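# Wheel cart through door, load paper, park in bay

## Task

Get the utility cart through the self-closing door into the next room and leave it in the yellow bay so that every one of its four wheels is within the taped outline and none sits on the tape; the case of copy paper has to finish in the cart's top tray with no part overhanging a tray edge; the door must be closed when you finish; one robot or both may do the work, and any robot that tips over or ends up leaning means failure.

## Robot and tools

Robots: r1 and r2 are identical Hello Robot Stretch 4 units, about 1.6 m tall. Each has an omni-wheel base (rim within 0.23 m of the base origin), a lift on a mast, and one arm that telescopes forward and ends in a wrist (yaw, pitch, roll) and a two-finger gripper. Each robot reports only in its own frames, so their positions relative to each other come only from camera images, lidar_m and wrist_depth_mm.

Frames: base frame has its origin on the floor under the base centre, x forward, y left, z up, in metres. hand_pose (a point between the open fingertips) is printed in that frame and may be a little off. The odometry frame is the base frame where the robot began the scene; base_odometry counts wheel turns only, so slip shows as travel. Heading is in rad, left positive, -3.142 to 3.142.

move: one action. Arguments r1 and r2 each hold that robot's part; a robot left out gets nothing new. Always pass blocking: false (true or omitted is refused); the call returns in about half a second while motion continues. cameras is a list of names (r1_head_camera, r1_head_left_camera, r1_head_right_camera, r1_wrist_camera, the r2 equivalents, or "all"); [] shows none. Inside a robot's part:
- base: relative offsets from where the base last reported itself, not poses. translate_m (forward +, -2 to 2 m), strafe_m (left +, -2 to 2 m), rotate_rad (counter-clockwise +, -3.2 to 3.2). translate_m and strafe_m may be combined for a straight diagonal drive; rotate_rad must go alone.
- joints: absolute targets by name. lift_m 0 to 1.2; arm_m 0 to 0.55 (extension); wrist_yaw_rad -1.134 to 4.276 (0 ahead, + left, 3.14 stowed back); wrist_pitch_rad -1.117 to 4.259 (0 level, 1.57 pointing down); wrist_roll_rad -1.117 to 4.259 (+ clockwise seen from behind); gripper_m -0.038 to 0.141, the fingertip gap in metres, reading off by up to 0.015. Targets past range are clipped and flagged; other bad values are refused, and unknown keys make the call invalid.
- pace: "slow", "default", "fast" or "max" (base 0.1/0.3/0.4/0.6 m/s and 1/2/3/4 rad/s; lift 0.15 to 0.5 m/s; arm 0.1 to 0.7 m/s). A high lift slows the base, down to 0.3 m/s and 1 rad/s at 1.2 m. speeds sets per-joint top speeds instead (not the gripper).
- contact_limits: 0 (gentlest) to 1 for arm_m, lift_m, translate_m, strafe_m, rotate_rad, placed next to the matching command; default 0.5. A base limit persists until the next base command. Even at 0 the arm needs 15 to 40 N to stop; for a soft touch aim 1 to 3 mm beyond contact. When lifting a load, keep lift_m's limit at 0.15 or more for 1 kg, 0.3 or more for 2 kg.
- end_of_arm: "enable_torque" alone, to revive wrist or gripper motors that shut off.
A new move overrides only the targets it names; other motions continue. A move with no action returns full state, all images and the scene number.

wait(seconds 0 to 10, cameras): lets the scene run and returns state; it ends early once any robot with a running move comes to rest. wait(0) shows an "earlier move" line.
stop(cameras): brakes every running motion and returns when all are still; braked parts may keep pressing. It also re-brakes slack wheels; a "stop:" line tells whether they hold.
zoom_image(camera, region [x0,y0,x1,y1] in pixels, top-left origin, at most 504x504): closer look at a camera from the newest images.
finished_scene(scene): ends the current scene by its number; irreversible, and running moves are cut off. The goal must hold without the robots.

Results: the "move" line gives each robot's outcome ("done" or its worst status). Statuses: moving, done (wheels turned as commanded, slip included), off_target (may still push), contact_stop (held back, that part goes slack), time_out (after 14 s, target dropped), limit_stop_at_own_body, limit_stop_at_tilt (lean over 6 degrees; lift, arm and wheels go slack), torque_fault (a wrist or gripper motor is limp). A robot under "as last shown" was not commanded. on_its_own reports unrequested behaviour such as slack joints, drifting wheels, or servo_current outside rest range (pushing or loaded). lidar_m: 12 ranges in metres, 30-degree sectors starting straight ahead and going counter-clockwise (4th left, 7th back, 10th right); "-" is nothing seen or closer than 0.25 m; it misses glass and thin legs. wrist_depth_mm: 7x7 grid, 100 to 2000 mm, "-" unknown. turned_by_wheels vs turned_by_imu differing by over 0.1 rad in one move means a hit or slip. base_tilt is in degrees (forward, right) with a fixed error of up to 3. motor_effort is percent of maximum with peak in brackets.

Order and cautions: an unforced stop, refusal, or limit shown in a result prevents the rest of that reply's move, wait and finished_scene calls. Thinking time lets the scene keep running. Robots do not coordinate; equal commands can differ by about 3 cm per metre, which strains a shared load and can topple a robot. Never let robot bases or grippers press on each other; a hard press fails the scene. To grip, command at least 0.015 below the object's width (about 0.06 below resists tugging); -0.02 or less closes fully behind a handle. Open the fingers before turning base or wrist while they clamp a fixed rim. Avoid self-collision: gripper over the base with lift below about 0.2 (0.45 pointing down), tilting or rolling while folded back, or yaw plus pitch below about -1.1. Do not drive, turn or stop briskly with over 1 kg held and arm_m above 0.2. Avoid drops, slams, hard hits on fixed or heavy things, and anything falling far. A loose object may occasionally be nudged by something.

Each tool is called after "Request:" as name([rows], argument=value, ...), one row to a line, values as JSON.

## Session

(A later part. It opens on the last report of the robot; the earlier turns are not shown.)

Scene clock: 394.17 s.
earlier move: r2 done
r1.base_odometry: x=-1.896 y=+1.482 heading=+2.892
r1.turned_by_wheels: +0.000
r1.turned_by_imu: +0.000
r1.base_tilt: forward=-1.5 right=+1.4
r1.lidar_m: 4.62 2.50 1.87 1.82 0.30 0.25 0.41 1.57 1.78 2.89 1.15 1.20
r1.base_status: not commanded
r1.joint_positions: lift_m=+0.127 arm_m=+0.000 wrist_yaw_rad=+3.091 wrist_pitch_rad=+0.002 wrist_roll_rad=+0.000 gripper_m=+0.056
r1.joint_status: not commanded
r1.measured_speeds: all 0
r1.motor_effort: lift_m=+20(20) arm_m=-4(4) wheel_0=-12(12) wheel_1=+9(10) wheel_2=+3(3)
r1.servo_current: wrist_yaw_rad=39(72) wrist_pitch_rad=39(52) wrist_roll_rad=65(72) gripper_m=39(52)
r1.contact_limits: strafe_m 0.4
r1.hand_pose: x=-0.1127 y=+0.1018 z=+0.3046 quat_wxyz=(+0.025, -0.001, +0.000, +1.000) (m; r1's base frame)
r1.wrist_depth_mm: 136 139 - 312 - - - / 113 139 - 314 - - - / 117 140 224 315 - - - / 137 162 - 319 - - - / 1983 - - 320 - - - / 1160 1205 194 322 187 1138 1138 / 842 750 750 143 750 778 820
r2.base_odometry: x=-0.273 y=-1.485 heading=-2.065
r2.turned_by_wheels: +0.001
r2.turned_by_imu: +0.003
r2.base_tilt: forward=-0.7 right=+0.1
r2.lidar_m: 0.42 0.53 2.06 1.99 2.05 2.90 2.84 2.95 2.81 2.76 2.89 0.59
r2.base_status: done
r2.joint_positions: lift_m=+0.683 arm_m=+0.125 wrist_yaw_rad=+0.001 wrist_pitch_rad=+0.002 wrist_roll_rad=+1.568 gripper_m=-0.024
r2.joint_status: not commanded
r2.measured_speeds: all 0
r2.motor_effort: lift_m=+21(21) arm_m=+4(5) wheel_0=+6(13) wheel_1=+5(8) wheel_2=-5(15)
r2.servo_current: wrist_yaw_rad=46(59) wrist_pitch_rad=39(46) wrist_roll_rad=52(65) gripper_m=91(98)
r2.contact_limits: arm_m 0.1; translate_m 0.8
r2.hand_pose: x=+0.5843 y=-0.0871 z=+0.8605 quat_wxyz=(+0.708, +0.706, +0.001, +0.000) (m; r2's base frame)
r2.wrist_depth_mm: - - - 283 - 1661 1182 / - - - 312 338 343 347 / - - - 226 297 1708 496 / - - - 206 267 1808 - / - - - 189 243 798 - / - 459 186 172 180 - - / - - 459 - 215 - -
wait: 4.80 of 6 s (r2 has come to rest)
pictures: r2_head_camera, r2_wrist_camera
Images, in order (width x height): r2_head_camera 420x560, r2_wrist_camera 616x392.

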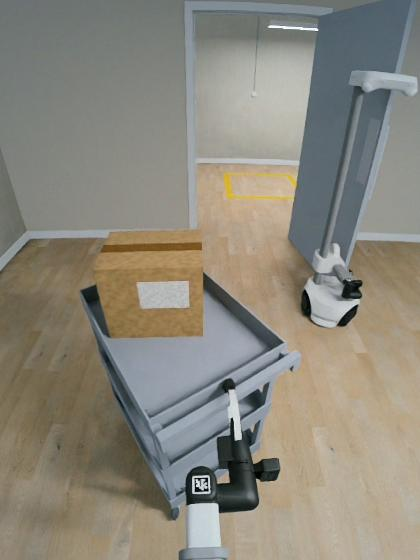

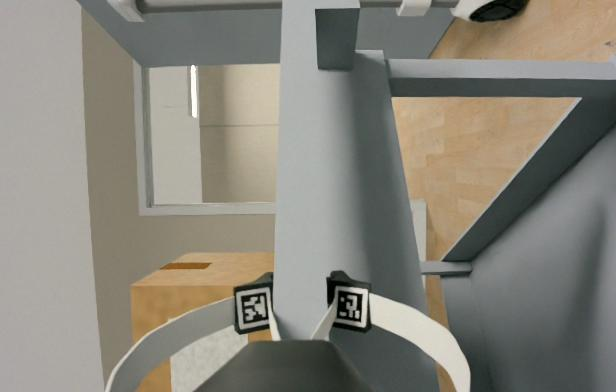

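Request:
move(blocking=false, r2={"base":{"translate_m":-1.3},"pace":"default","contact_limits":{"translate_m":0.8}})

Request:
wait(seconds=8, cameras=["r2_head_camera"])

Request:
move(blocking=false, r2={"base":{"translate_m":0.04,"strafe_m":0.32},"contact_limits":{"strafe_m":0.8}})

Request:
wait(seconds=4, cameras=[])

Request:
move(blocking=false, r2={"base":{"rotate_rad":-0.35},"pace":"slow","contact_limits":{"rotate_rad":0.8}})

Request:
wait(seconds=3, cameras=["r2_head_camera","r2_wrist_camera"])

Scene clock: 421.90 s.
move: r2 moving
r1: as last shown
r1.lidar_m: 4.61 2.49 1.88 1.80 0.34 0.25 0.39 1.56 1.75 2.91 1.13 1.21
r1.motor_effort: lift_m=+20(20) arm_m=-4(4) wheel_0=-11(12) wheel_1=+9(10) wheel_2=+3(3)
r1.servo_current: wrist_yaw_rad=52(65) wrist_pitch_rad=39(46) wrist_roll_rad=46(59) gripper_m=39(46)
r1.contact_limits: strafe_m 0.4
r1.wrist_depth_mm: 136 138 - 312 - - - / 113 139 - 312 - - - / 117 139 224 315 - - - / 137 162 - 319 - - - / 1921 - - 320 - - - / 1182 1205 194 324 188 1182 1138 / 842 750 759 143 741 788 820
r2.base_odometry: x=-0.258 y=-1.458 heading=-2.065
r2.turned_by_wheels: +0.001
r2.turned_by_imu: +0.001
r2.base_tilt: forward=-0.6 right=+0.0
r2.lidar_m: 0.45 0.54 2.07 1.98 2.09 2.90 2.78 2.93 2.84 2.75 2.89 0.59
r2.base_status: translate_m moving
r2.joint_positions: lift_m=+0.683 arm_m=+0.125 wrist_yaw_rad=+0.002 wrist_pitch_rad=+0.002 wrist_roll_rad=+1.568 gripper_m=-0.024
r2.joint_status: not commanded
r2.measured_speeds: translate_m=-0.121 strafe_m=+0.001 rotate_rad=+0.011 lift_m=+0.000 arm_m=+0.000 wrist_yaw_rad=+0.003 wrist_pitch_rad=+0.000 wrist_roll_rad=+0.000
r2.motor_effort: lift_m=+21(21) arm_m=+4(4) wheel_0=-7(8) wheel_1=-8(8) wheel_2=+16(17)
r2.servo_current: wrist_yaw_rad=52(52) wrist_pitch_rad=39(46) wrist_roll_rad=39(59) gripper_m=85(91)
r2.contact_limits: arm_m 0.1; translate_m 0.8
r2.hand_pose: x=+0.5845 y=-0.0867 z=+0.8605 quat_wxyz=(+0.708, +0.706, +0.001, +0.000) (m; r2's base frame)
r2.wrist_depth_mm: - - - 277 - 1661 1160 / - - - 301 330 345 343 / - - - 222 293 1708 488 / - - - 204 264 1808 - / - - 615 189 244 831 - / - - 185 173 180 - - / - - 466 - 215 - -
pictures: none

Scene clock: 427.23 s.
earlier move: r2 done
r1.base_odometry: x=-1.896 y=+1.482 heading=+2.892
r1.turned_by_wheels: +0.000
r1.turned_by_imu: +0.000
r1.base_tilt: forward=-1.5 right=+1.3
r1.lidar_m: 4.61 2.48 1.86 1.81 0.33 0.25 0.40 1.58 1.77 2.91 3.08 1.99
r1.base_status: not commanded
r1.joint_positions: lift_m=+0.127 arm_m=+0.000 wrist_yaw_rad=+3.091 wrist_pitch_rad=+0.002 wrist_roll_rad=+0.000 gripper_m=+0.056
r1.joint_status: not commanded
r1.measured_speeds: all 0
r1.motor_effort: lift_m=+20(20) arm_m=-4(4) wheel_0=-11(12) wheel_1=+9(10) wheel_2=+3(3)
r1.servo_current: wrist_yaw_rad=52(72) wrist_pitch_rad=39(52) wrist_roll_rad=59(72) gripper_m=46(52)
r1.contact_limits: strafe_m 0.4
r1.hand_pose: x=-0.1127 y=+0.1018 z=+0.3046 quat_wxyz=(+0.025, -0.001, +0.000, +1.000) (m; r1's base frame)
r1.wrist_depth_mm: 136 138 - 312 - - - / 113 139 - 315 - - - / 117 139 224 317 - - - / 137 162 - 317 - - - / 1921 - - 319 - - - / 1182 1229 194 325 187 1182 1160 / 831 759 759 143 750 778 809
r2.base_odometry: x=+0.344 y=-0.341 heading=-2.066
r2.turned_by_wheels: -0.001
r2.turned_by_imu: -0.003
r2.base_tilt: forward=-0.7 right=+0.1
r2.lidar_m: 0.52 2.81 2.10 2.02 2.13 1.57 1.51 1.60 2.27 2.69 2.85 0.54
r2.base_status: done
r2.joint_positions: lift_m=+0.683 arm_m=+0.125 wrist_yaw_rad=-0.002 wrist_pitch_rad=+0.002 wrist_roll_rad=+1.568 gripper_m=-0.024
r2.joint_status: not commanded
r2.measured_speeds: all 0
r2.motor_effort: lift_m=+20(21) arm_m=-4(4) wheel_0=-5(12) wheel_1=-5(9) wheel_2=+1(21)
r2.servo_current: wrist_yaw_rad=46(65) wrist_pitch_rad=39(46) wrist_roll_rad=46(59) gripper_m=91(98)
r2.contact_limits: arm_m 0.1; translate_m 0.8
r2.hand_pose: x=+0.5841 y=-0.0880 z=+0.8606 quat_wxyz=(+0.708, +0.706, +0.000, -0.001) (m; r2's base frame)
r2.wrist_depth_mm: - - - 155 212 1576 - / - - 574 158 216 750 - / - 488 452 162 221 - - / - - 484 165 225 - - / - - 554 170 231 - - / - - 186 174 180 - - / - - - - - 1808 492
wait: 5.33 of 8 s (r2 has come to rest)
pictures: r2_head_camera
Images, in order (width x height): r2_head_camera 420x560.

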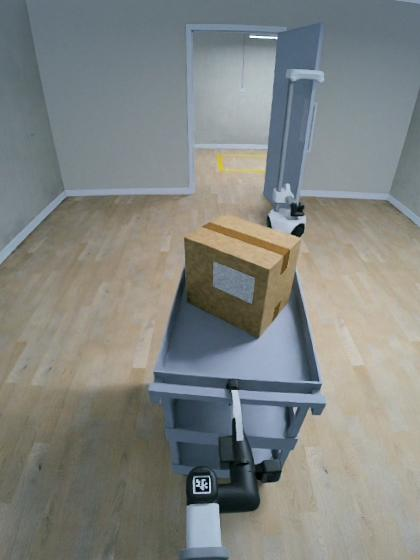

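Scene clock: 427.73 s.
move: r2 moving
r1: as last shown
r1.lidar_m: 4.61 2.49 1.87 1.81 0.31 0.25 0.40 1.56 1.78 2.91 3.07 1.97
r1.motor_effort: lift_m=+20(20) arm_m=-4(4) wheel_0=-12(12) wheel_1=+9(10) wheel_2=+3(3)
r1.servo_current: wrist_yaw_rad=52(65) wrist_pitch_rad=39(52) wrist_roll_rad=59(65) gripper_m=39(46)
r1.contact_limits: strafe_m 0.4
r1.wrist_depth_mm: 136 139 - 312 - - - / 113 139 - 315 - - - / 117 140 224 315 - - - / 137 162 - 319 - - - / 1983 - - 320 - - - / 1205 1182 193 324 187 1138 1138 / 854 741 750 143 759 778 820
r2.base_odometry: x=+0.372 y=-0.361 heading=-2.067
r2.turned_by_wheels: -0.001
r2.turned_by_imu: -0.001
r2.base_tilt: forward=-0.7 right=+0.1
r2.lidar_m: 0.52 2.77 2.04 1.95 2.12 1.55 1.55 1.62 2.26 2.72 2.86 0.53
r2.base_status: translate_m moving; strafe_m moving
r2.joint_positions: lift_m=+0.683 arm_m=+0.125 wrist_yaw_rad=-0.007 wrist_pitch_rad=+0.002 wrist_roll_rad=+1.568 gripper_m=-0.024
r2.joint_status: not commanded
r2.measured_speeds: translate_m=+0.015 strafe_m=+0.134 rotate_rad=-0.001 lift_m=+0.000 arm_m=+0.000 wrist_yaw_rad=+0.000 wrist_pitch_rad=+0.000 wrist_roll_rad=+0.000
r2.motor_effort: lift_m=+20(20) arm_m=-4(4) wheel_0=-15(18) wheel_1=+8(9) wheel_2=-10(11)
r2.servo_current: wrist_yaw_rad=46(52) wrist_pitch_rad=39(46) wrist_roll_rad=52(59) gripper_m=91(91)
r2.contact_limits: arm_m 0.1; strafe_m 0.8
r2.hand_pose: x=+0.5837 y=-0.0893 z=+0.8606 quat_wxyz=(+0.708, +0.706, -0.002, -0.003) (m; r2's base frame)
r2.wrist_depth_mm: - - - 153 209 1576 - / - - 554 158 216 - - / - 480 452 161 220 - - / - - 492 164 226 - - / - - 564 170 232 - - / - - 184 174 180 - - / - - - - - 1863 488
pictures: none

Scene clock: 429.70 s.
earlier move: r2 done
r1.base_odometry: x=-1.896 y=+1.482 heading=+2.892
r1.turned_by_wheels: +0.000
r1.turned_by_imu: +0.000
r1.base_tilt: forward=-1.5 right=+1.3
r1.lidar_m: 4.61 2.50 1.88 1.81 0.32 0.26 0.39 1.56 1.76 2.91 3.06 2.08
r1.base_status: not commanded
r1.joint_positions: lift_m=+0.127 arm_m=+0.000 wrist_yaw_rad=+3.091 wrist_pitch_rad=+0.002 wrist_roll_rad=+0.000 gripper_m=+0.056
r1.joint_status: not commanded
r1.measured_speeds: all 0
r1.motor_effort: lift_m=+20(20) arm_m=-4(4) wheel_0=-12(12) wheel_1=+9(10) wheel_2=+3(3)
r1.servo_current: wrist_yaw_rad=52(78) wrist_pitch_rad=46(52) wrist_roll_rad=39(65) gripper_m=39(52)
r1.contact_limits: strafe_m 0.4
r1.hand_pose: x=-0.1127 y=+0.1018 z=+0.3046 quat_wxyz=(+0.025, -0.001, +0.000, +1.000) (m; r1's base frame)
r1.wrist_depth_mm: 136 139 - 312 - - - / 113 139 - 314 - - - / 117 139 224 317 - - - / 137 162 - 319 - - - / 1921 - - 320 - - - / 1205 1205 194 324 188 1138 1138 / 842 750 768 142 741 788 809
r2.base_odometry: x=+0.607 y=-0.528 heading=-2.067
r2.turned_by_wheels: +0.001
r2.turned_by_imu: +0.000
r2.base_tilt: forward=-0.6 right=+0.0
r2.lidar_m: 0.57 2.37 1.76 1.69 1.83 1.61 1.56 1.62 2.33 2.99 3.18 0.44
r2.base_status: done
r2.joint_positions: lift_m=+0.683 arm_m=+0.125 wrist_yaw_rad=-0.005 wrist_pitch_rad=+0.002 wrist_roll_rad=+1.568 gripper_m=-0.024
r2.joint_status: not commanded
r2.measured_speeds: all 0
r2.motor_effort: lift_m=+20(20) arm_m=-3(4) wheel_0=-3(18) wheel_1=+1(11) wheel_2=-6(13)
r2.servo_current: wrist_yaw_rad=46(72) wrist_pitch_rad=39(46) wrist_roll_rad=39(59) gripper_m=85(98)
r2.contact_limits: arm_m 0.1; strafe_m 0.8
r2.hand_pose: x=+0.5839 y=-0.0888 z=+0.8606 quat_wxyz=(+0.708, +0.706, -0.001, -0.002) (m; r2's base frame)
r2.wrist_depth_mm: - 351 355 - 144 - - / - 442 427 - 158 - - / - - 549 107 176 - - / - - - 117 197 1576 - / - - - 136 224 1618 504 / - - 187 162 180 1618 462 / - - - - 351 - 364
wait: 1.97 of 4 s (r2 has come to rest)
pictures: none
No camera images: "cameras" was empty.

Scene clock: 430.20 s.
move: r2 moving
r1: as last shown
r1.lidar_m: 4.59 2.49 1.88 1.80 0.31 0.25 0.41 1.58 1.76 2.90 3.07 2.06
r1.motor_effort: lift_m=+19(20) arm_m=-4(4) wheel_0=-11(12) wheel_1=+10(10) wheel_2=+3(3)
r1.servo_current: wrist_yaw_rad=33(52) wrist_pitch_rad=46(46) wrist_roll_rad=33(52) gripper_m=46(46)
r1.contact_limits: strafe_m 0.4
r1.wrist_depth_mm: 136 138 - 312 - - - / 113 139 - 315 - - - / 117 139 224 319 - - - / 137 162 - 319 - - - / 1921 - - 320 - - - / 1229 1160 194 324 187 1160 1118 / 842 741 759 143 741 778 831
r2.base_odometry: x=+0.607 y=-0.529 heading=-2.190
r2.turned_by_wheels: -0.123
r2.turned_by_imu: -0.119
r2.base_tilt: forward=-0.7 right=+0.1
r2.lidar_m: 0.56 2.72 1.80 1.69 1.78 1.66 1.54 1.60 2.05 3.00 3.06 0.48
r2.base_status: rotate_rad moving
r2.joint_positions: lift_m=+0.683 arm_m=+0.125 wrist_yaw_rad=+0.009 wrist_pitch_rad=+0.002 wrist_roll_rad=+1.568 gripper_m=-0.024
r2.joint_status: not commanded
r2.measured_speeds: translate_m=+0.001 strafe_m=-0.002 rotate_rad=-0.490 lift_m=+0.000 arm_m=+0.000 wrist_yaw_rad=+0.000 wrist_pitch_rad=+0.000 wrist_roll_rad=+0.000
r2.motor_effort: lift_m=+20(20) arm_m=-3(4) wheel_0=+17(20) wheel_1=+10(11) wheel_2=+13(15)
r2.servo_current: wrist_yaw_rad=59(59) wrist_pitch_rad=39(46) wrist_roll_rad=46(52) gripper_m=91(91)
r2.contact_limits: arm_m 0.1; rotate_rad 0.8
r2.hand_pose: x=+0.5851 y=-0.0848 z=+0.8606 quat_wxyz=(+0.708, +0.706, +0.004, +0.003) (m; r2's base frame)
r2.wrist_depth_mm: - 399 399 104 158 - - / - 394 399 111 170 - - / - - 488 118 185 - - / - - 634 131 202 - - / - - - 144 222 1756 - / - - 188 164 180 1576 477 / - - - - - 1708 1182
pictures: none

Scene clock: 431.17 s.
earlier move: r2 done
r1.base_odometry: x=-1.896 y=+1.482 heading=+2.892
r1.turned_by_wheels: +0.000
r1.turned_by_imu: +0.000
r1.base_tilt: forward=-1.5 right=+1.3
r1.lidar_m: 4.61 2.48 1.88 1.82 0.32 0.25 0.41 1.55 1.77 2.90 3.06 2.03
r1.base_status: not commanded
r1.joint_positions: lift_m=+0.127 arm_m=+0.000 wrist_yaw_rad=+3.091 wrist_pitch_rad=+0.002 wrist_roll_rad=+0.000 gripper_m=+0.056
r1.joint_status: not commanded
r1.measured_speeds: all 0
r1.motor_effort: lift_m=+20(20) arm_m=-4(4) wheel_0=-12(12) wheel_1=+9(10) wheel_2=+3(3)
r1.servo_current: wrist_yaw_rad=33(65) wrist_pitch_rad=39(52) wrist_roll_rad=59(65) gripper_m=39(46)
r1.contact_limits: strafe_m 0.4
r1.hand_pose: x=-0.1127 y=+0.1018 z=+0.3046 quat_wxyz=(+0.025, -0.001, +0.000, +1.000) (m; r1's base frame)
r1.wrist_depth_mm: 136 139 - 314 - - - / 113 139 - 314 - - - / 117 139 224 315 - - - / 137 162 - 319 - - - / 1921 - - 320 - - - / 1182 1205 194 325 187 1160 1138 / 854 759 750 143 750 778 831
r2.base_odometry: x=+0.607 y=-0.528 heading=-2.416
r2.turned_by_wheels: -0.226
r2.turned_by_imu: -0.219
r2.base_tilt: forward=-0.7 right=+0.1
r2.lidar_m: 0.51 3.77 2.09 1.71 1.71 1.90 1.56 1.55 1.76 2.92 2.99 0.53
r2.base_status: done
r2.joint_positions: lift_m=+0.683 arm_m=+0.125 wrist_yaw_rad=+0.002 wrist_pitch_rad=+0.002 wrist_roll_rad=+1.568 gripper_m=-0.024
r2.joint_status: not commanded
r2.measured_speeds: all 0
r2.motor_effort: lift_m=+20(20) arm_m=-4(4) wheel_0=+4(20) wheel_1=+6(12) wheel_2=+4(16)
r2.servo_current: wrist_yaw_rad=52(72) wrist_pitch_rad=39(46) wrist_roll_rad=26(59) gripper_m=91(98)
r2.contact_limits: arm_m 0.1; rotate_rad 0.8
r2.hand_pose: x=+0.5844 y=-0.0869 z=+0.8606 quat_wxyz=(+0.708, +0.706, +0.001, +0.000) (m; r2's base frame)
r2.wrist_depth_mm: - - - 172 231 1708 1205 / - - - 173 232 1576 - / - - 544 173 233 831 - / - - 469 233 233 - - / - - 512 174 233 - - / - - 187 174 179 - - / - - - - - - -
wait: 0.97 of 3 s (r2 has come to rest)
pictures: r2_head_camera, r2_wrist_camera
Images, in order (width x height): r2_head_camera 420x560, r2_wrist_camera 616x392.

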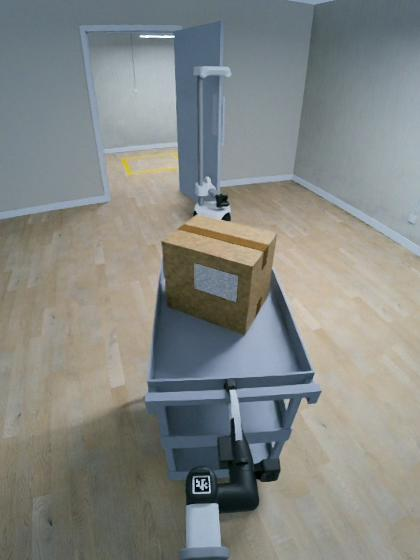

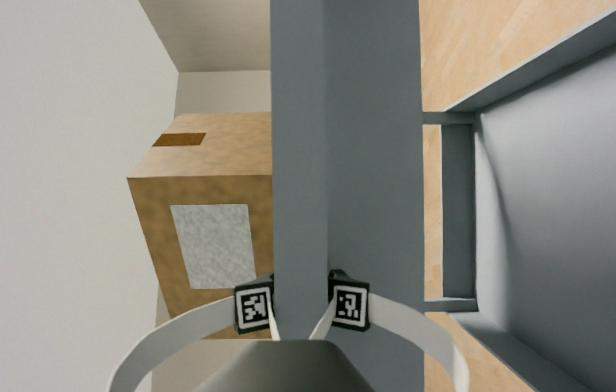

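Request:
move(blocking=false, r2={"base":{"translate_m":0.06,"strafe_m":0.32},"contact_limits":{"strafe_m":0.8}})

Request:
wait(seconds=4, cameras=[])

Request:
move(blocking=false, r2={"base":{"rotate_rad":-0.35},"pace":"slow","contact_limits":{"rotate_rad":0.8}})

Request:
wait(seconds=3, cameras=[])

Request:
move(blocking=false, r2={"base":{"translate_m":0.06,"strafe_m":0.32},"contact_limits":{"strafe_m":0.8}})

Request:
wait(seconds=4, cameras=[])

Request:
move(blocking=false, r2={"base":{"rotate_rad":-0.35},"pace":"slow","contact_limits":{"rotate_rad":0.8}})

Request:
wait(seconds=3, cameras=["r2_head_camera","r2_wrist_camera","r1_head_left_camera"])

Scene clock: 441.67 s.
move: r2 moving
r1: as last shown
r1.lidar_m: 4.60 2.46 1.84 1.82 0.32 0.25 0.39 1.56 1.77 2.91 3.05 2.04
r1.motor_effort: lift_m=+20(20) arm_m=-4(4) wheel_0=-11(12) wheel_1=+9(10) wheel_2=+3(3)
r1.servo_current: wrist_yaw_rad=52(72) wrist_pitch_rad=39(52) wrist_roll_rad=59(59) gripper_m=39(52)
r1.contact_limits: strafe_m 0.4
r1.wrist_depth_mm: 136 139 - 312 - - - / 113 139 - 314 - - - / 117 140 224 315 - - - / 137 162 - 319 - - - / 1983 - - 320 - - - / 1205 1205 193 320 187 1138 1138 / 842 759 759 143 750 768 809
r2.base_odometry: x=+0.624 y=-0.557 heading=-2.417
r2.turned_by_wheels: -0.001
r2.turned_by_imu: -0.001
r2.base_tilt: forward=-0.6 right=+0.1
r2.lidar_m: 0.52 3.73 2.06 1.69 1.66 1.90 1.58 1.57 1.79 2.96 3.04 0.55
r2.base_status: translate_m moving; strafe_m moving
r2.joint_positions: lift_m=+0.683 arm_m=+0.125 wrist_yaw_rad=-0.002 wrist_pitch_rad=+0.002 wrist_roll_rad=+1.568 gripper_m=-0.024
r2.joint_status: not commanded
r2.measured_speeds: translate_m=+0.023 strafe_m=+0.127 rotate_rad=+0.002 lift_m=+0.000 arm_m=+0.000 wrist_yaw_rad=-0.007 wrist_pitch_rad=+0.000 wrist_roll_rad=+0.000
r2.motor_effort: lift_m=+20(20) arm_m=-3(4) wheel_0=-15(16) wheel_1=+10(12) wheel_2=-10(10)
r2.servo_current: wrist_yaw_rad=52(65) wrist_pitch_rad=33(52) wrist_roll_rad=52(52) gripper_m=91(91)
r2.contact_limits: arm_m 0.1; strafe_m 0.8
r2.hand_pose: x=+0.5841 y=-0.0881 z=+0.8606 quat_wxyz=(+0.708, +0.706, +0.000, -0.001) (m; r2's base frame)
r2.wrist_depth_mm: - - - 171 230 1661 1182 / - - - 172 231 1576 - / - - 535 173 232 842 - / - - 469 233 233 - - / - - 521 173 233 - - / - - 186 174 179 - - / - - - - - - -
pictures: none

Scene clock: 443.67 s.
earlier move: r2 done
r1.base_odometry: x=-1.896 y=+1.482 heading=+2.892
r1.turned_by_wheels: +0.000
r1.turned_by_imu: +0.000
r1.base_tilt: forward=-1.5 right=+1.3
r1.lidar_m: 4.61 2.49 1.87 1.82 0.31 0.25 0.40 1.57 1.78 2.91 3.06 2.01
r1.base_status: not commanded
r1.joint_positions: lift_m=+0.127 arm_m=+0.000 wrist_yaw_rad=+3.091 wrist_pitch_rad=+0.002 wrist_roll_rad=+0.000 gripper_m=+0.056
r1.joint_status: not commanded
r1.measured_speeds: all 0
r1.motor_effort: lift_m=+20(20) arm_m=-4(4) wheel_0=-11(12) wheel_1=+9(10) wheel_2=+3(3)
r1.servo_current: wrist_yaw_rad=46(72) wrist_pitch_rad=33(52) wrist_roll_rad=72(72) gripper_m=46(52)
r1.contact_limits: strafe_m 0.4
r1.hand_pose: x=-0.1127 y=+0.1018 z=+0.3046 quat_wxyz=(+0.025, -0.001, +0.000, +1.000) (m; r1's base frame)
r1.wrist_depth_mm: 136 138 - 312 - - - / 113 139 - 314 - - - / 117 139 224 315 - - - / 137 162 - 317 - - - / 1921 - - 320 - - - / 1182 1182 194 324 187 1160 1138 / 842 750 750 143 750 778 809
r2.base_odometry: x=+0.774 y=-0.808 heading=-2.416
r2.turned_by_wheels: +0.000
r2.turned_by_imu: +0.000
r2.base_tilt: forward=-0.7 right=+0.0
r2.lidar_m: 0.57 3.17 1.74 1.40 1.41 1.64 1.68 1.68 1.94 3.21 3.28 0.50
r2.base_status: done
r2.joint_positions: lift_m=+0.683 arm_m=+0.125 wrist_yaw_rad=-0.003 wrist_pitch_rad=+0.002 wrist_roll_rad=+1.568 gripper_m=-0.024
r2.joint_status: not commanded
r2.measured_speeds: all 0
r2.motor_effort: lift_m=+20(20) arm_m=-4(4) wheel_0=-3(18) wheel_1=+1(12) wheel_2=-8(13)
r2.servo_current: wrist_yaw_rad=39(65) wrist_pitch_rad=39(52) wrist_roll_rad=39(59) gripper_m=91(98)
r2.contact_limits: arm_m 0.1; strafe_m 0.8
r2.hand_pose: x=+0.5840 y=-0.0883 z=+0.8606 quat_wxyz=(+0.708, +0.706, +0.000, -0.002) (m; r2's base frame)
r2.wrist_depth_mm: - 449 430 113 168 - - / - 404 402 121 179 - - / - - 473 131 193 - - / - - 597 141 209 - - / - - - 152 226 1808 - / - - 186 169 180 1618 488 / - - - - - - 1182
wait: 2.00 of 4 s (r2 has come to rest)
pictures: none
No camera images: "cameras" was empty.

Scene clock: 444.17 s.
move: r2 moving
r1: as last shown
r1.lidar_m: 4.62 2.50 1.88 1.80 0.30 0.25 0.38 1.58 1.75 2.89 3.08 2.02
r1.servo_current: wrist_yaw_rad=33(52) wrist_pitch_rad=39(46) wrist_roll_rad=46(65) gripper_m=46(46)
r1.contact_limits: strafe_m 0.4
r1.wrist_depth_mm: 136 138 - 312 - - - / 113 139 - 315 - - - / 116 139 224 317 - - - / 137 162 - 319 - - - / 1921 - - 320 - - - / 1182 1205 194 324 187 1138 1138 / 854 759 750 143 750 788 820
r2.base_odometry: x=+0.774 y=-0.808 heading=-2.540
r2.turned_by_wheels: -0.123
r2.turned_by_imu: -0.119
r2.base_tilt: forward=-0.7 right=+0.1
r2.lidar_m: 0.54 4.08 1.90 1.46 1.40 1.57 1.74 1.69 1.84 2.71 3.31 0.53
r2.base_status: rotate_rad moving
r2.joint_positions: lift_m=+0.683 arm_m=+0.125 wrist_yaw_rad=+0.007 wrist_pitch_rad=+0.002 wrist_roll_rad=+1.568 gripper_m=-0.024
r2.joint_status: not commanded
r2.measured_speeds: translate_m=+0.001 strafe_m=-0.002 rotate_rad=-0.493 lift_m=+0.000 arm_m=+0.000 wrist_yaw_rad=+0.000 wrist_pitch_rad=+0.000 wrist_roll_rad=+0.000
r2.motor_effort: lift_m=+20(20) arm_m=-4(4) wheel_0=+15(15) wheel_1=+10(12) wheel_2=+12(12)
r2.servo_current: wrist_yaw_rad=59(59) wrist_pitch_rad=46(46) wrist_roll_rad=52(52) gripper_m=85(98)
r2.contact_limits: arm_m 0.1; rotate_rad 0.8
r2.hand_pose: x=+0.5849 y=-0.0853 z=+0.8606 quat_wxyz=(+0.708, +0.706, +0.003, +0.002) (m; r2's base frame)
r2.wrist_depth_mm: - - 554 133 187 - - / - 496 455 140 196 750 - / - 455 442 146 208 - - / - - 517 154 217 - - / - - 627 162 227 - - / - - 189 172 180 1756 - / - - - - - 1756 466
pictures: none

Scene clock: 445.13 s.
earlier move: r2 done
r1.base_odometry: x=-1.896 y=+1.482 heading=+2.892
r1.turned_by_wheels: +0.000
r1.turned_by_imu: +0.000
r1.base_tilt: forward=-1.5 right=+1.4
r1.lidar_m: 4.61 2.49 1.89 1.81 0.29 0.25 0.41 1.57 1.78 2.90 3.08 2.06
r1.base_status: not commanded
r1.joint_positions: lift_m=+0.127 arm_m=+0.000 wrist_yaw_rad=+3.091 wrist_pitch_rad=+0.002 wrist_roll_rad=+0.000 gripper_m=+0.056
r1.joint_status: not commanded
r1.measured_speeds: all 0
r1.motor_effort: lift_m=+20(20) arm_m=-4(4) wheel_0=-12(12) wheel_1=+9(10) wheel_2=+3(3)
r1.servo_current: wrist_yaw_rad=46(65) wrist_pitch_rad=46(52) wrist_roll_rad=46(65) gripper_m=46(46)
r1.contact_limits: strafe_m 0.4
r1.hand_pose: x=-0.1127 y=+0.1018 z=+0.3046 quat_wxyz=(+0.025, -0.001, +0.000, +1.000) (m; r1's base frame)
r1.wrist_depth_mm: 136 138 - 312 - - - / 113 139 - 314 - - - / 117 140 224 317 - - - / 137 161 - 319 - - - / 1921 - - 322 - - - / 1182 1182 194 324 187 1138 1138 / 842 750 750 143 750 778 820
r2.base_odometry: x=+0.774 y=-0.808 heading=-2.765
r2.turned_by_wheels: -0.225
r2.turned_by_imu: -0.219
r2.base_tilt: forward=-0.7 right=+0.0
r2.lidar_m: 0.49 0.53 2.41 1.57 1.42 1.46 1.85 1.71 1.73 2.16 3.29 0.55
r2.base_status: done
r2.joint_positions: lift_m=+0.683 arm_m=+0.125 wrist_yaw_rad=+0.007 wrist_pitch_rad=+0.002 wrist_roll_rad=+1.568 gripper_m=-0.024
r2.joint_status: not commanded
r2.measured_speeds: all 0
r2.motor_effort: lift_m=+20(20) arm_m=-3(4) wheel_0=+5(15) wheel_1=+6(12) wheel_2=+7(13)
r2.servo_current: wrist_yaw_rad=72(72) wrist_pitch_rad=39(46) wrist_roll_rad=52(59) gripper_m=85(98)
r2.contact_limits: arm_m 0.1; rotate_rad 0.8
r2.hand_pose: x=+0.5849 y=-0.0853 z=+0.8606 quat_wxyz=(+0.708, +0.706, +0.003, +0.002) (m; r2's base frame)
r2.wrist_depth_mm: - - - 190 253 1576 1160 / - - - 187 247 1708 525 / - - - 183 243 831 - / - - 484 180 240 854 - / - - 488 178 236 768 - / - - 186 174 179 - - / - - 569 - 228 - -
wait: 0.97 of 3 s (r2 has come to rest)
pictures: none
No camera images: "cameras" was empty.

Scene clock: 445.63 s.
move: r2 moving
r1: as last shown
r1.base_tilt: forward=-1.6 right=+1.3
r1.lidar_m: 4.61 2.48 1.90 1.82 0.32 0.25 0.40 1.59 1.78 2.91 3.07 2.05
r1.motor_effort: lift_m=+20(20) arm_m=-4(4) wheel_0=-11(12) wheel_1=+9(10) wheel_2=+3(3)
r1.servo_current: wrist_yaw_rad=52(52) wrist_pitch_rad=46(46) wrist_roll_rad=33(59) gripper_m=39(46)
r1.contact_limits: strafe_m 0.4
r1.wrist_depth_mm: 136 138 - 312 - - - / 113 139 - 314 - - - / 117 139 224 319 - - - / 137 162 - 319 - - - / 1983 - - 322 - - - / 1205 1205 194 324 187 1160 1118 / 842 759 759 143 750 788 820
r2.base_odometry: x=+0.781 y=-0.840 heading=-2.767
r2.turned_by_wheels: -0.002
r2.turned_by_imu: -0.002
r2.base_tilt: forward=-0.7 right=+0.1
r2.lidar_m: 0.49 3.92 2.38 1.57 1.38 1.41 1.85 1.74 1.77 2.24 3.32 0.58
r2.base_status: translate_m moving; strafe_m moving
r2.joint_positions: lift_m=+0.683 arm_m=+0.125 wrist_yaw_rad=-0.007 wrist_pitch_rad=+0.002 wrist_roll_rad=+1.568 gripper_m=-0.024
r2.joint_status: not commanded
r2.measured_speeds: translate_m=+0.025 strafe_m=+0.127 rotate_rad=-0.007 lift_m=+0.000 arm_m=+0.000 wrist_yaw_rad=-0.039 wrist_pitch_rad=+0.000 wrist_roll_rad=+0.000
r2.motor_effort: lift_m=+20(20) arm_m=-4(4) wheel_0=-15(15) wheel_1=+9(14) wheel_2=-12(14)
r2.servo_current: wrist_yaw_rad=59(59) wrist_pitch_rad=39(46) wrist_roll_rad=39(52) gripper_m=98(98)
r2.contact_limits: arm_m 0.1; strafe_m 0.8
r2.hand_pose: x=+0.5837 y=-0.0895 z=+0.8606 quat_wxyz=(+0.708, +0.706, -0.002, -0.003) (m; r2's base frame)
r2.wrist_depth_mm: - - - 196 260 1576 1182 / - - - 190 252 1708 539 / - - - 185 247 831 - / - - 496 182 241 842 - / - - 484 179 236 778 - / - - 188 174 179 - - / - - 554 - 226 - -
pictures: none

Scene clock: 447.63 s.
earlier move: r2 done
r1.base_odometry: x=-1.896 y=+1.482 heading=+2.892
r1.turned_by_wheels: +0.000
r1.turned_by_imu: +0.000
r1.base_tilt: forward=-1.5 right=+1.3
r1.lidar_m: 4.59 2.47 1.88 1.81 0.32 0.25 0.41 1.56 1.78 2.89 3.07 1.93
r1.base_status: not commanded
r1.joint_positions: lift_m=+0.127 arm_m=+0.000 wrist_yaw_rad=+3.091 wrist_pitch_rad=+0.002 wrist_roll_rad=+0.000 gripper_m=+0.056
r1.joint_status: not commanded
r1.measured_speeds: all 0
r1.motor_effort: lift_m=+20(20) arm_m=-4(4) wheel_0=-11(12) wheel_1=+9(10) wheel_2=+3(3)
r1.servo_current: wrist_yaw_rad=59(65) wrist_pitch_rad=39(52) wrist_roll_rad=33(65) gripper_m=46(52)
r1.contact_limits: strafe_m 0.4
r1.hand_pose: x=-0.1127 y=+0.1018 z=+0.3046 quat_wxyz=(+0.025, -0.001, +0.000, +1.000) (m; r1's base frame)
r1.wrist_depth_mm: 136 138 - 310 - - - / 113 139 - 315 - - - / 117 139 224 315 - - - / 137 162 - 319 - - - / 1921 - - 320 - - - / 1182 1205 194 325 187 1160 1138 / 854 750 759 143 750 778 809
r2.base_odometry: x=+0.836 y=-1.127 heading=-2.766
r2.turned_by_wheels: +0.001
r2.turned_by_imu: +0.001
r2.base_tilt: forward=-0.7 right=+0.1
r2.lidar_m: 0.54 3.86 2.02 1.35 1.20 1.22 1.59 1.94 1.96 2.47 3.50 0.51
r2.base_status: done
r2.joint_positions: lift_m=+0.683 arm_m=+0.125 wrist_yaw_rad=-0.004 wrist_pitch_rad=+0.002 wrist_roll_rad=+1.568 gripper_m=-0.024
r2.joint_status: not commanded
r2.measured_speeds: all 0
r2.motor_effort: lift_m=+20(20) arm_m=-3(4) wheel_0=-4(19) wheel_1=+1(14) wheel_2=-8(15)
r2.servo_current: wrist_yaw_rad=46(78) wrist_pitch_rad=39(46) wrist_roll_rad=46(65) gripper_m=85(98)
r2.contact_limits: arm_m 0.1; strafe_m 0.8
r2.hand_pose: x=+0.5839 y=-0.0886 z=+0.8606 quat_wxyz=(+0.708, +0.706, -0.001, -0.002) (m; r2's base frame)
r2.wrist_depth_mm: - - 549 133 187 - - / - 488 455 140 196 768 - / - 455 442 146 208 - - / - - 525 154 218 - - / - - 640 163 229 - - / - - 186 171 171 1708 508 / - - - - - - 469
wait: 2.00 of 4 s (r2 has come to rest)
pictures: none
No camera images: "cameras" was empty.

Scene clock: 448.13 s.
move: r2 moving
r1: as last shown
r1.base_tilt: forward=-1.5 right=+1.4
r1.lidar_m: 4.61 2.49 1.88 1.81 0.32 0.25 0.38 1.57 1.79 2.90 3.06 1.95
r1.servo_current: wrist_yaw_rad=65(65) wrist_pitch_rad=46(52) wrist_roll_rad=59(59) gripper_m=39(46)
r1.contact_limits: strafe_m 0.4
r1.wrist_depth_mm: 136 138 - 310 - - - / 113 139 - 315 - - - / 117 139 224 314 - - - / 137 162 - 319 - - - / 1983 - - 320 - - - / 1182 1205 194 325 187 1160 1138 / 842 759 741 143 741 778 820
r2.base_odometry: x=+0.836 y=-1.127 heading=-2.889
r2.turned_by_wheels: -0.123
r2.turned_by_imu: -0.119
r2.base_tilt: forward=-0.7 right=+0.0
r2.lidar_m: 0.52 0.57 2.48 1.46 1.19 1.21 1.47 1.95 1.94 2.27 3.51 0.55
r2.base_status: rotate_rad moving
r2.joint_positions: lift_m=+0.683 arm_m=+0.125 wrist_yaw_rad=+0.007 wrist_pitch_rad=+0.002 wrist_roll_rad=+1.568 gripper_m=-0.024
r2.joint_status: not commanded
r2.measured_speeds: translate_m=+0.001 strafe_m=-0.002 rotate_rad=-0.489 lift_m=+0.000 arm_m=+0.000 wrist_yaw_rad=+0.000 wrist_pitch_rad=+0.000 wrist_roll_rad=+0.000
r2.motor_effort: lift_m=+20(20) arm_m=-3(4) wheel_0=+11(17) wheel_1=+9(12) wheel_2=+13(13)
r2.servo_current: wrist_yaw_rad=52(59) wrist_pitch_rad=46(46) wrist_roll_rad=33(65) gripper_m=85(91)
r2.contact_limits: arm_m 0.1; rotate_rad 0.8
r2.hand_pose: x=+0.5849 y=-0.0855 z=+0.8606 quat_wxyz=(+0.708, +0.706, +0.003, +0.002) (m; r2's base frame)
r2.wrist_depth_mm: - - - 149 205 1576 - / - - 554 153 210 768 - / - 484 449 157 216 - - / - - 484 162 224 - - / - - 559 168 229 - - / - - 187 173 179 - - / - - - - - 1708 496
pictures: none

Scene clock: 449.10 s.
earlier move: r2 done
r1.base_odometry: x=-1.896 y=+1.482 heading=+2.892
r1.turned_by_wheels: +0.000
r1.turned_by_imu: +0.000
r1.base_tilt: forward=-1.5 right=+1.3
r1.lidar_m: 4.61 2.47 1.86 1.82 0.29 0.25 0.35 1.56 1.80 2.91 3.08 2.01
r1.base_status: not commanded
r1.joint_positions: lift_m=+0.127 arm_m=+0.000 wrist_yaw_rad=+3.091 wrist_pitch_rad=+0.002 wrist_roll_rad=+0.000 gripper_m=+0.056
r1.joint_status: not commanded
r1.measured_speeds: all 0
r1.motor_effort: lift_m=+20(20) arm_m=-4(4) wheel_0=-12(12) wheel_1=+9(10) wheel_2=+3(3)
r1.servo_current: wrist_yaw_rad=39(65) wrist_pitch_rad=39(52) wrist_roll_rad=52(65) gripper_m=46(52)
r1.contact_limits: strafe_m 0.4
r1.hand_pose: x=-0.1127 y=+0.1018 z=+0.3046 quat_wxyz=(+0.025, -0.001, +0.000, +1.000) (m; r1's base frame)
r1.wrist_depth_mm: 136 138 - 310 - - - / 113 139 - 314 - - - / 117 139 224 317 - - - / 137 162 - 319 - - - / 1921 - - 320 - - - / 1160 1182 194 324 187 1160 1118 / 842 741 759 143 750 778 831
r2.base_odometry: x=+0.836 y=-1.127 heading=-3.114
r2.turned_by_wheels: -0.225
r2.turned_by_imu: -0.219
r2.base_tilt: forward=-0.7 right=+0.1
r2.lidar_m: 0.44 0.50 3.86 1.71 1.25 1.19 1.28 1.84 1.94 2.05 2.92 0.56
r2.base_status: done
r2.joint_positions: lift_m=+0.683 arm_m=+0.125 wrist_yaw_rad=+0.007 wrist_pitch_rad=+0.002 wrist_roll_rad=+1.568 gripper_m=-0.024
r2.joint_status: not commanded
r2.measured_speeds: all 0
r2.motor_effort: lift_m=+20(20) arm_m=-3(4) wheel_0=+7(17) wheel_1=+6(12) wheel_2=+9(13)
r2.servo_current: wrist_yaw_rad=59(59) wrist_pitch_rad=39(46) wrist_roll_rad=52(65) gripper_m=91(98)
r2.contact_limits: arm_m 0.1; rotate_rad 0.8
r2.hand_pose: x=+0.5849 y=-0.0855 z=+0.8606 quat_wxyz=(+0.708, +0.706, +0.003, +0.002) (m; r2's base frame)
r2.wrist_depth_mm: - - - 220 290 296 298 / - - - 209 277 1708 1182 / - - - 200 259 1708 - / - - 676 189 249 831 - / - - 469 183 239 831 - / - - 186 175 180 - - / - - 500 - 223 - -
wait: 0.97 of 3 s (r2 has come to rest)
pictures: r1_head_left_camera, r2_head_camera, r2_wrist_camera
Images, in order (width x height): r1_head_left_camera 420x672, r2_head_camera 420x560, r2_wrist_camera 616x392.

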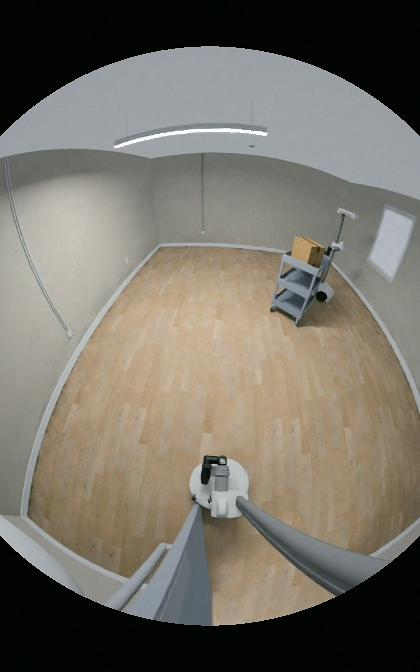

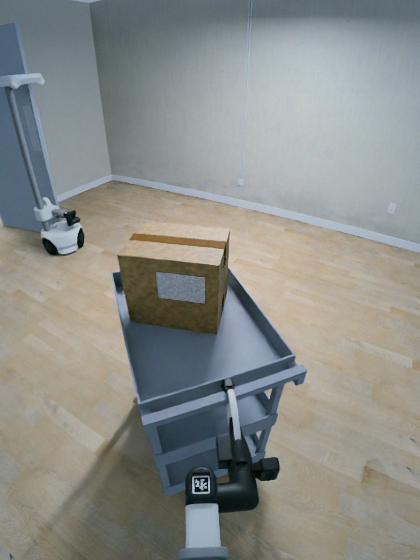

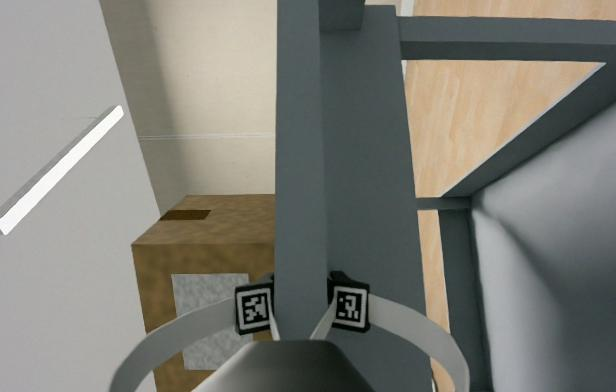

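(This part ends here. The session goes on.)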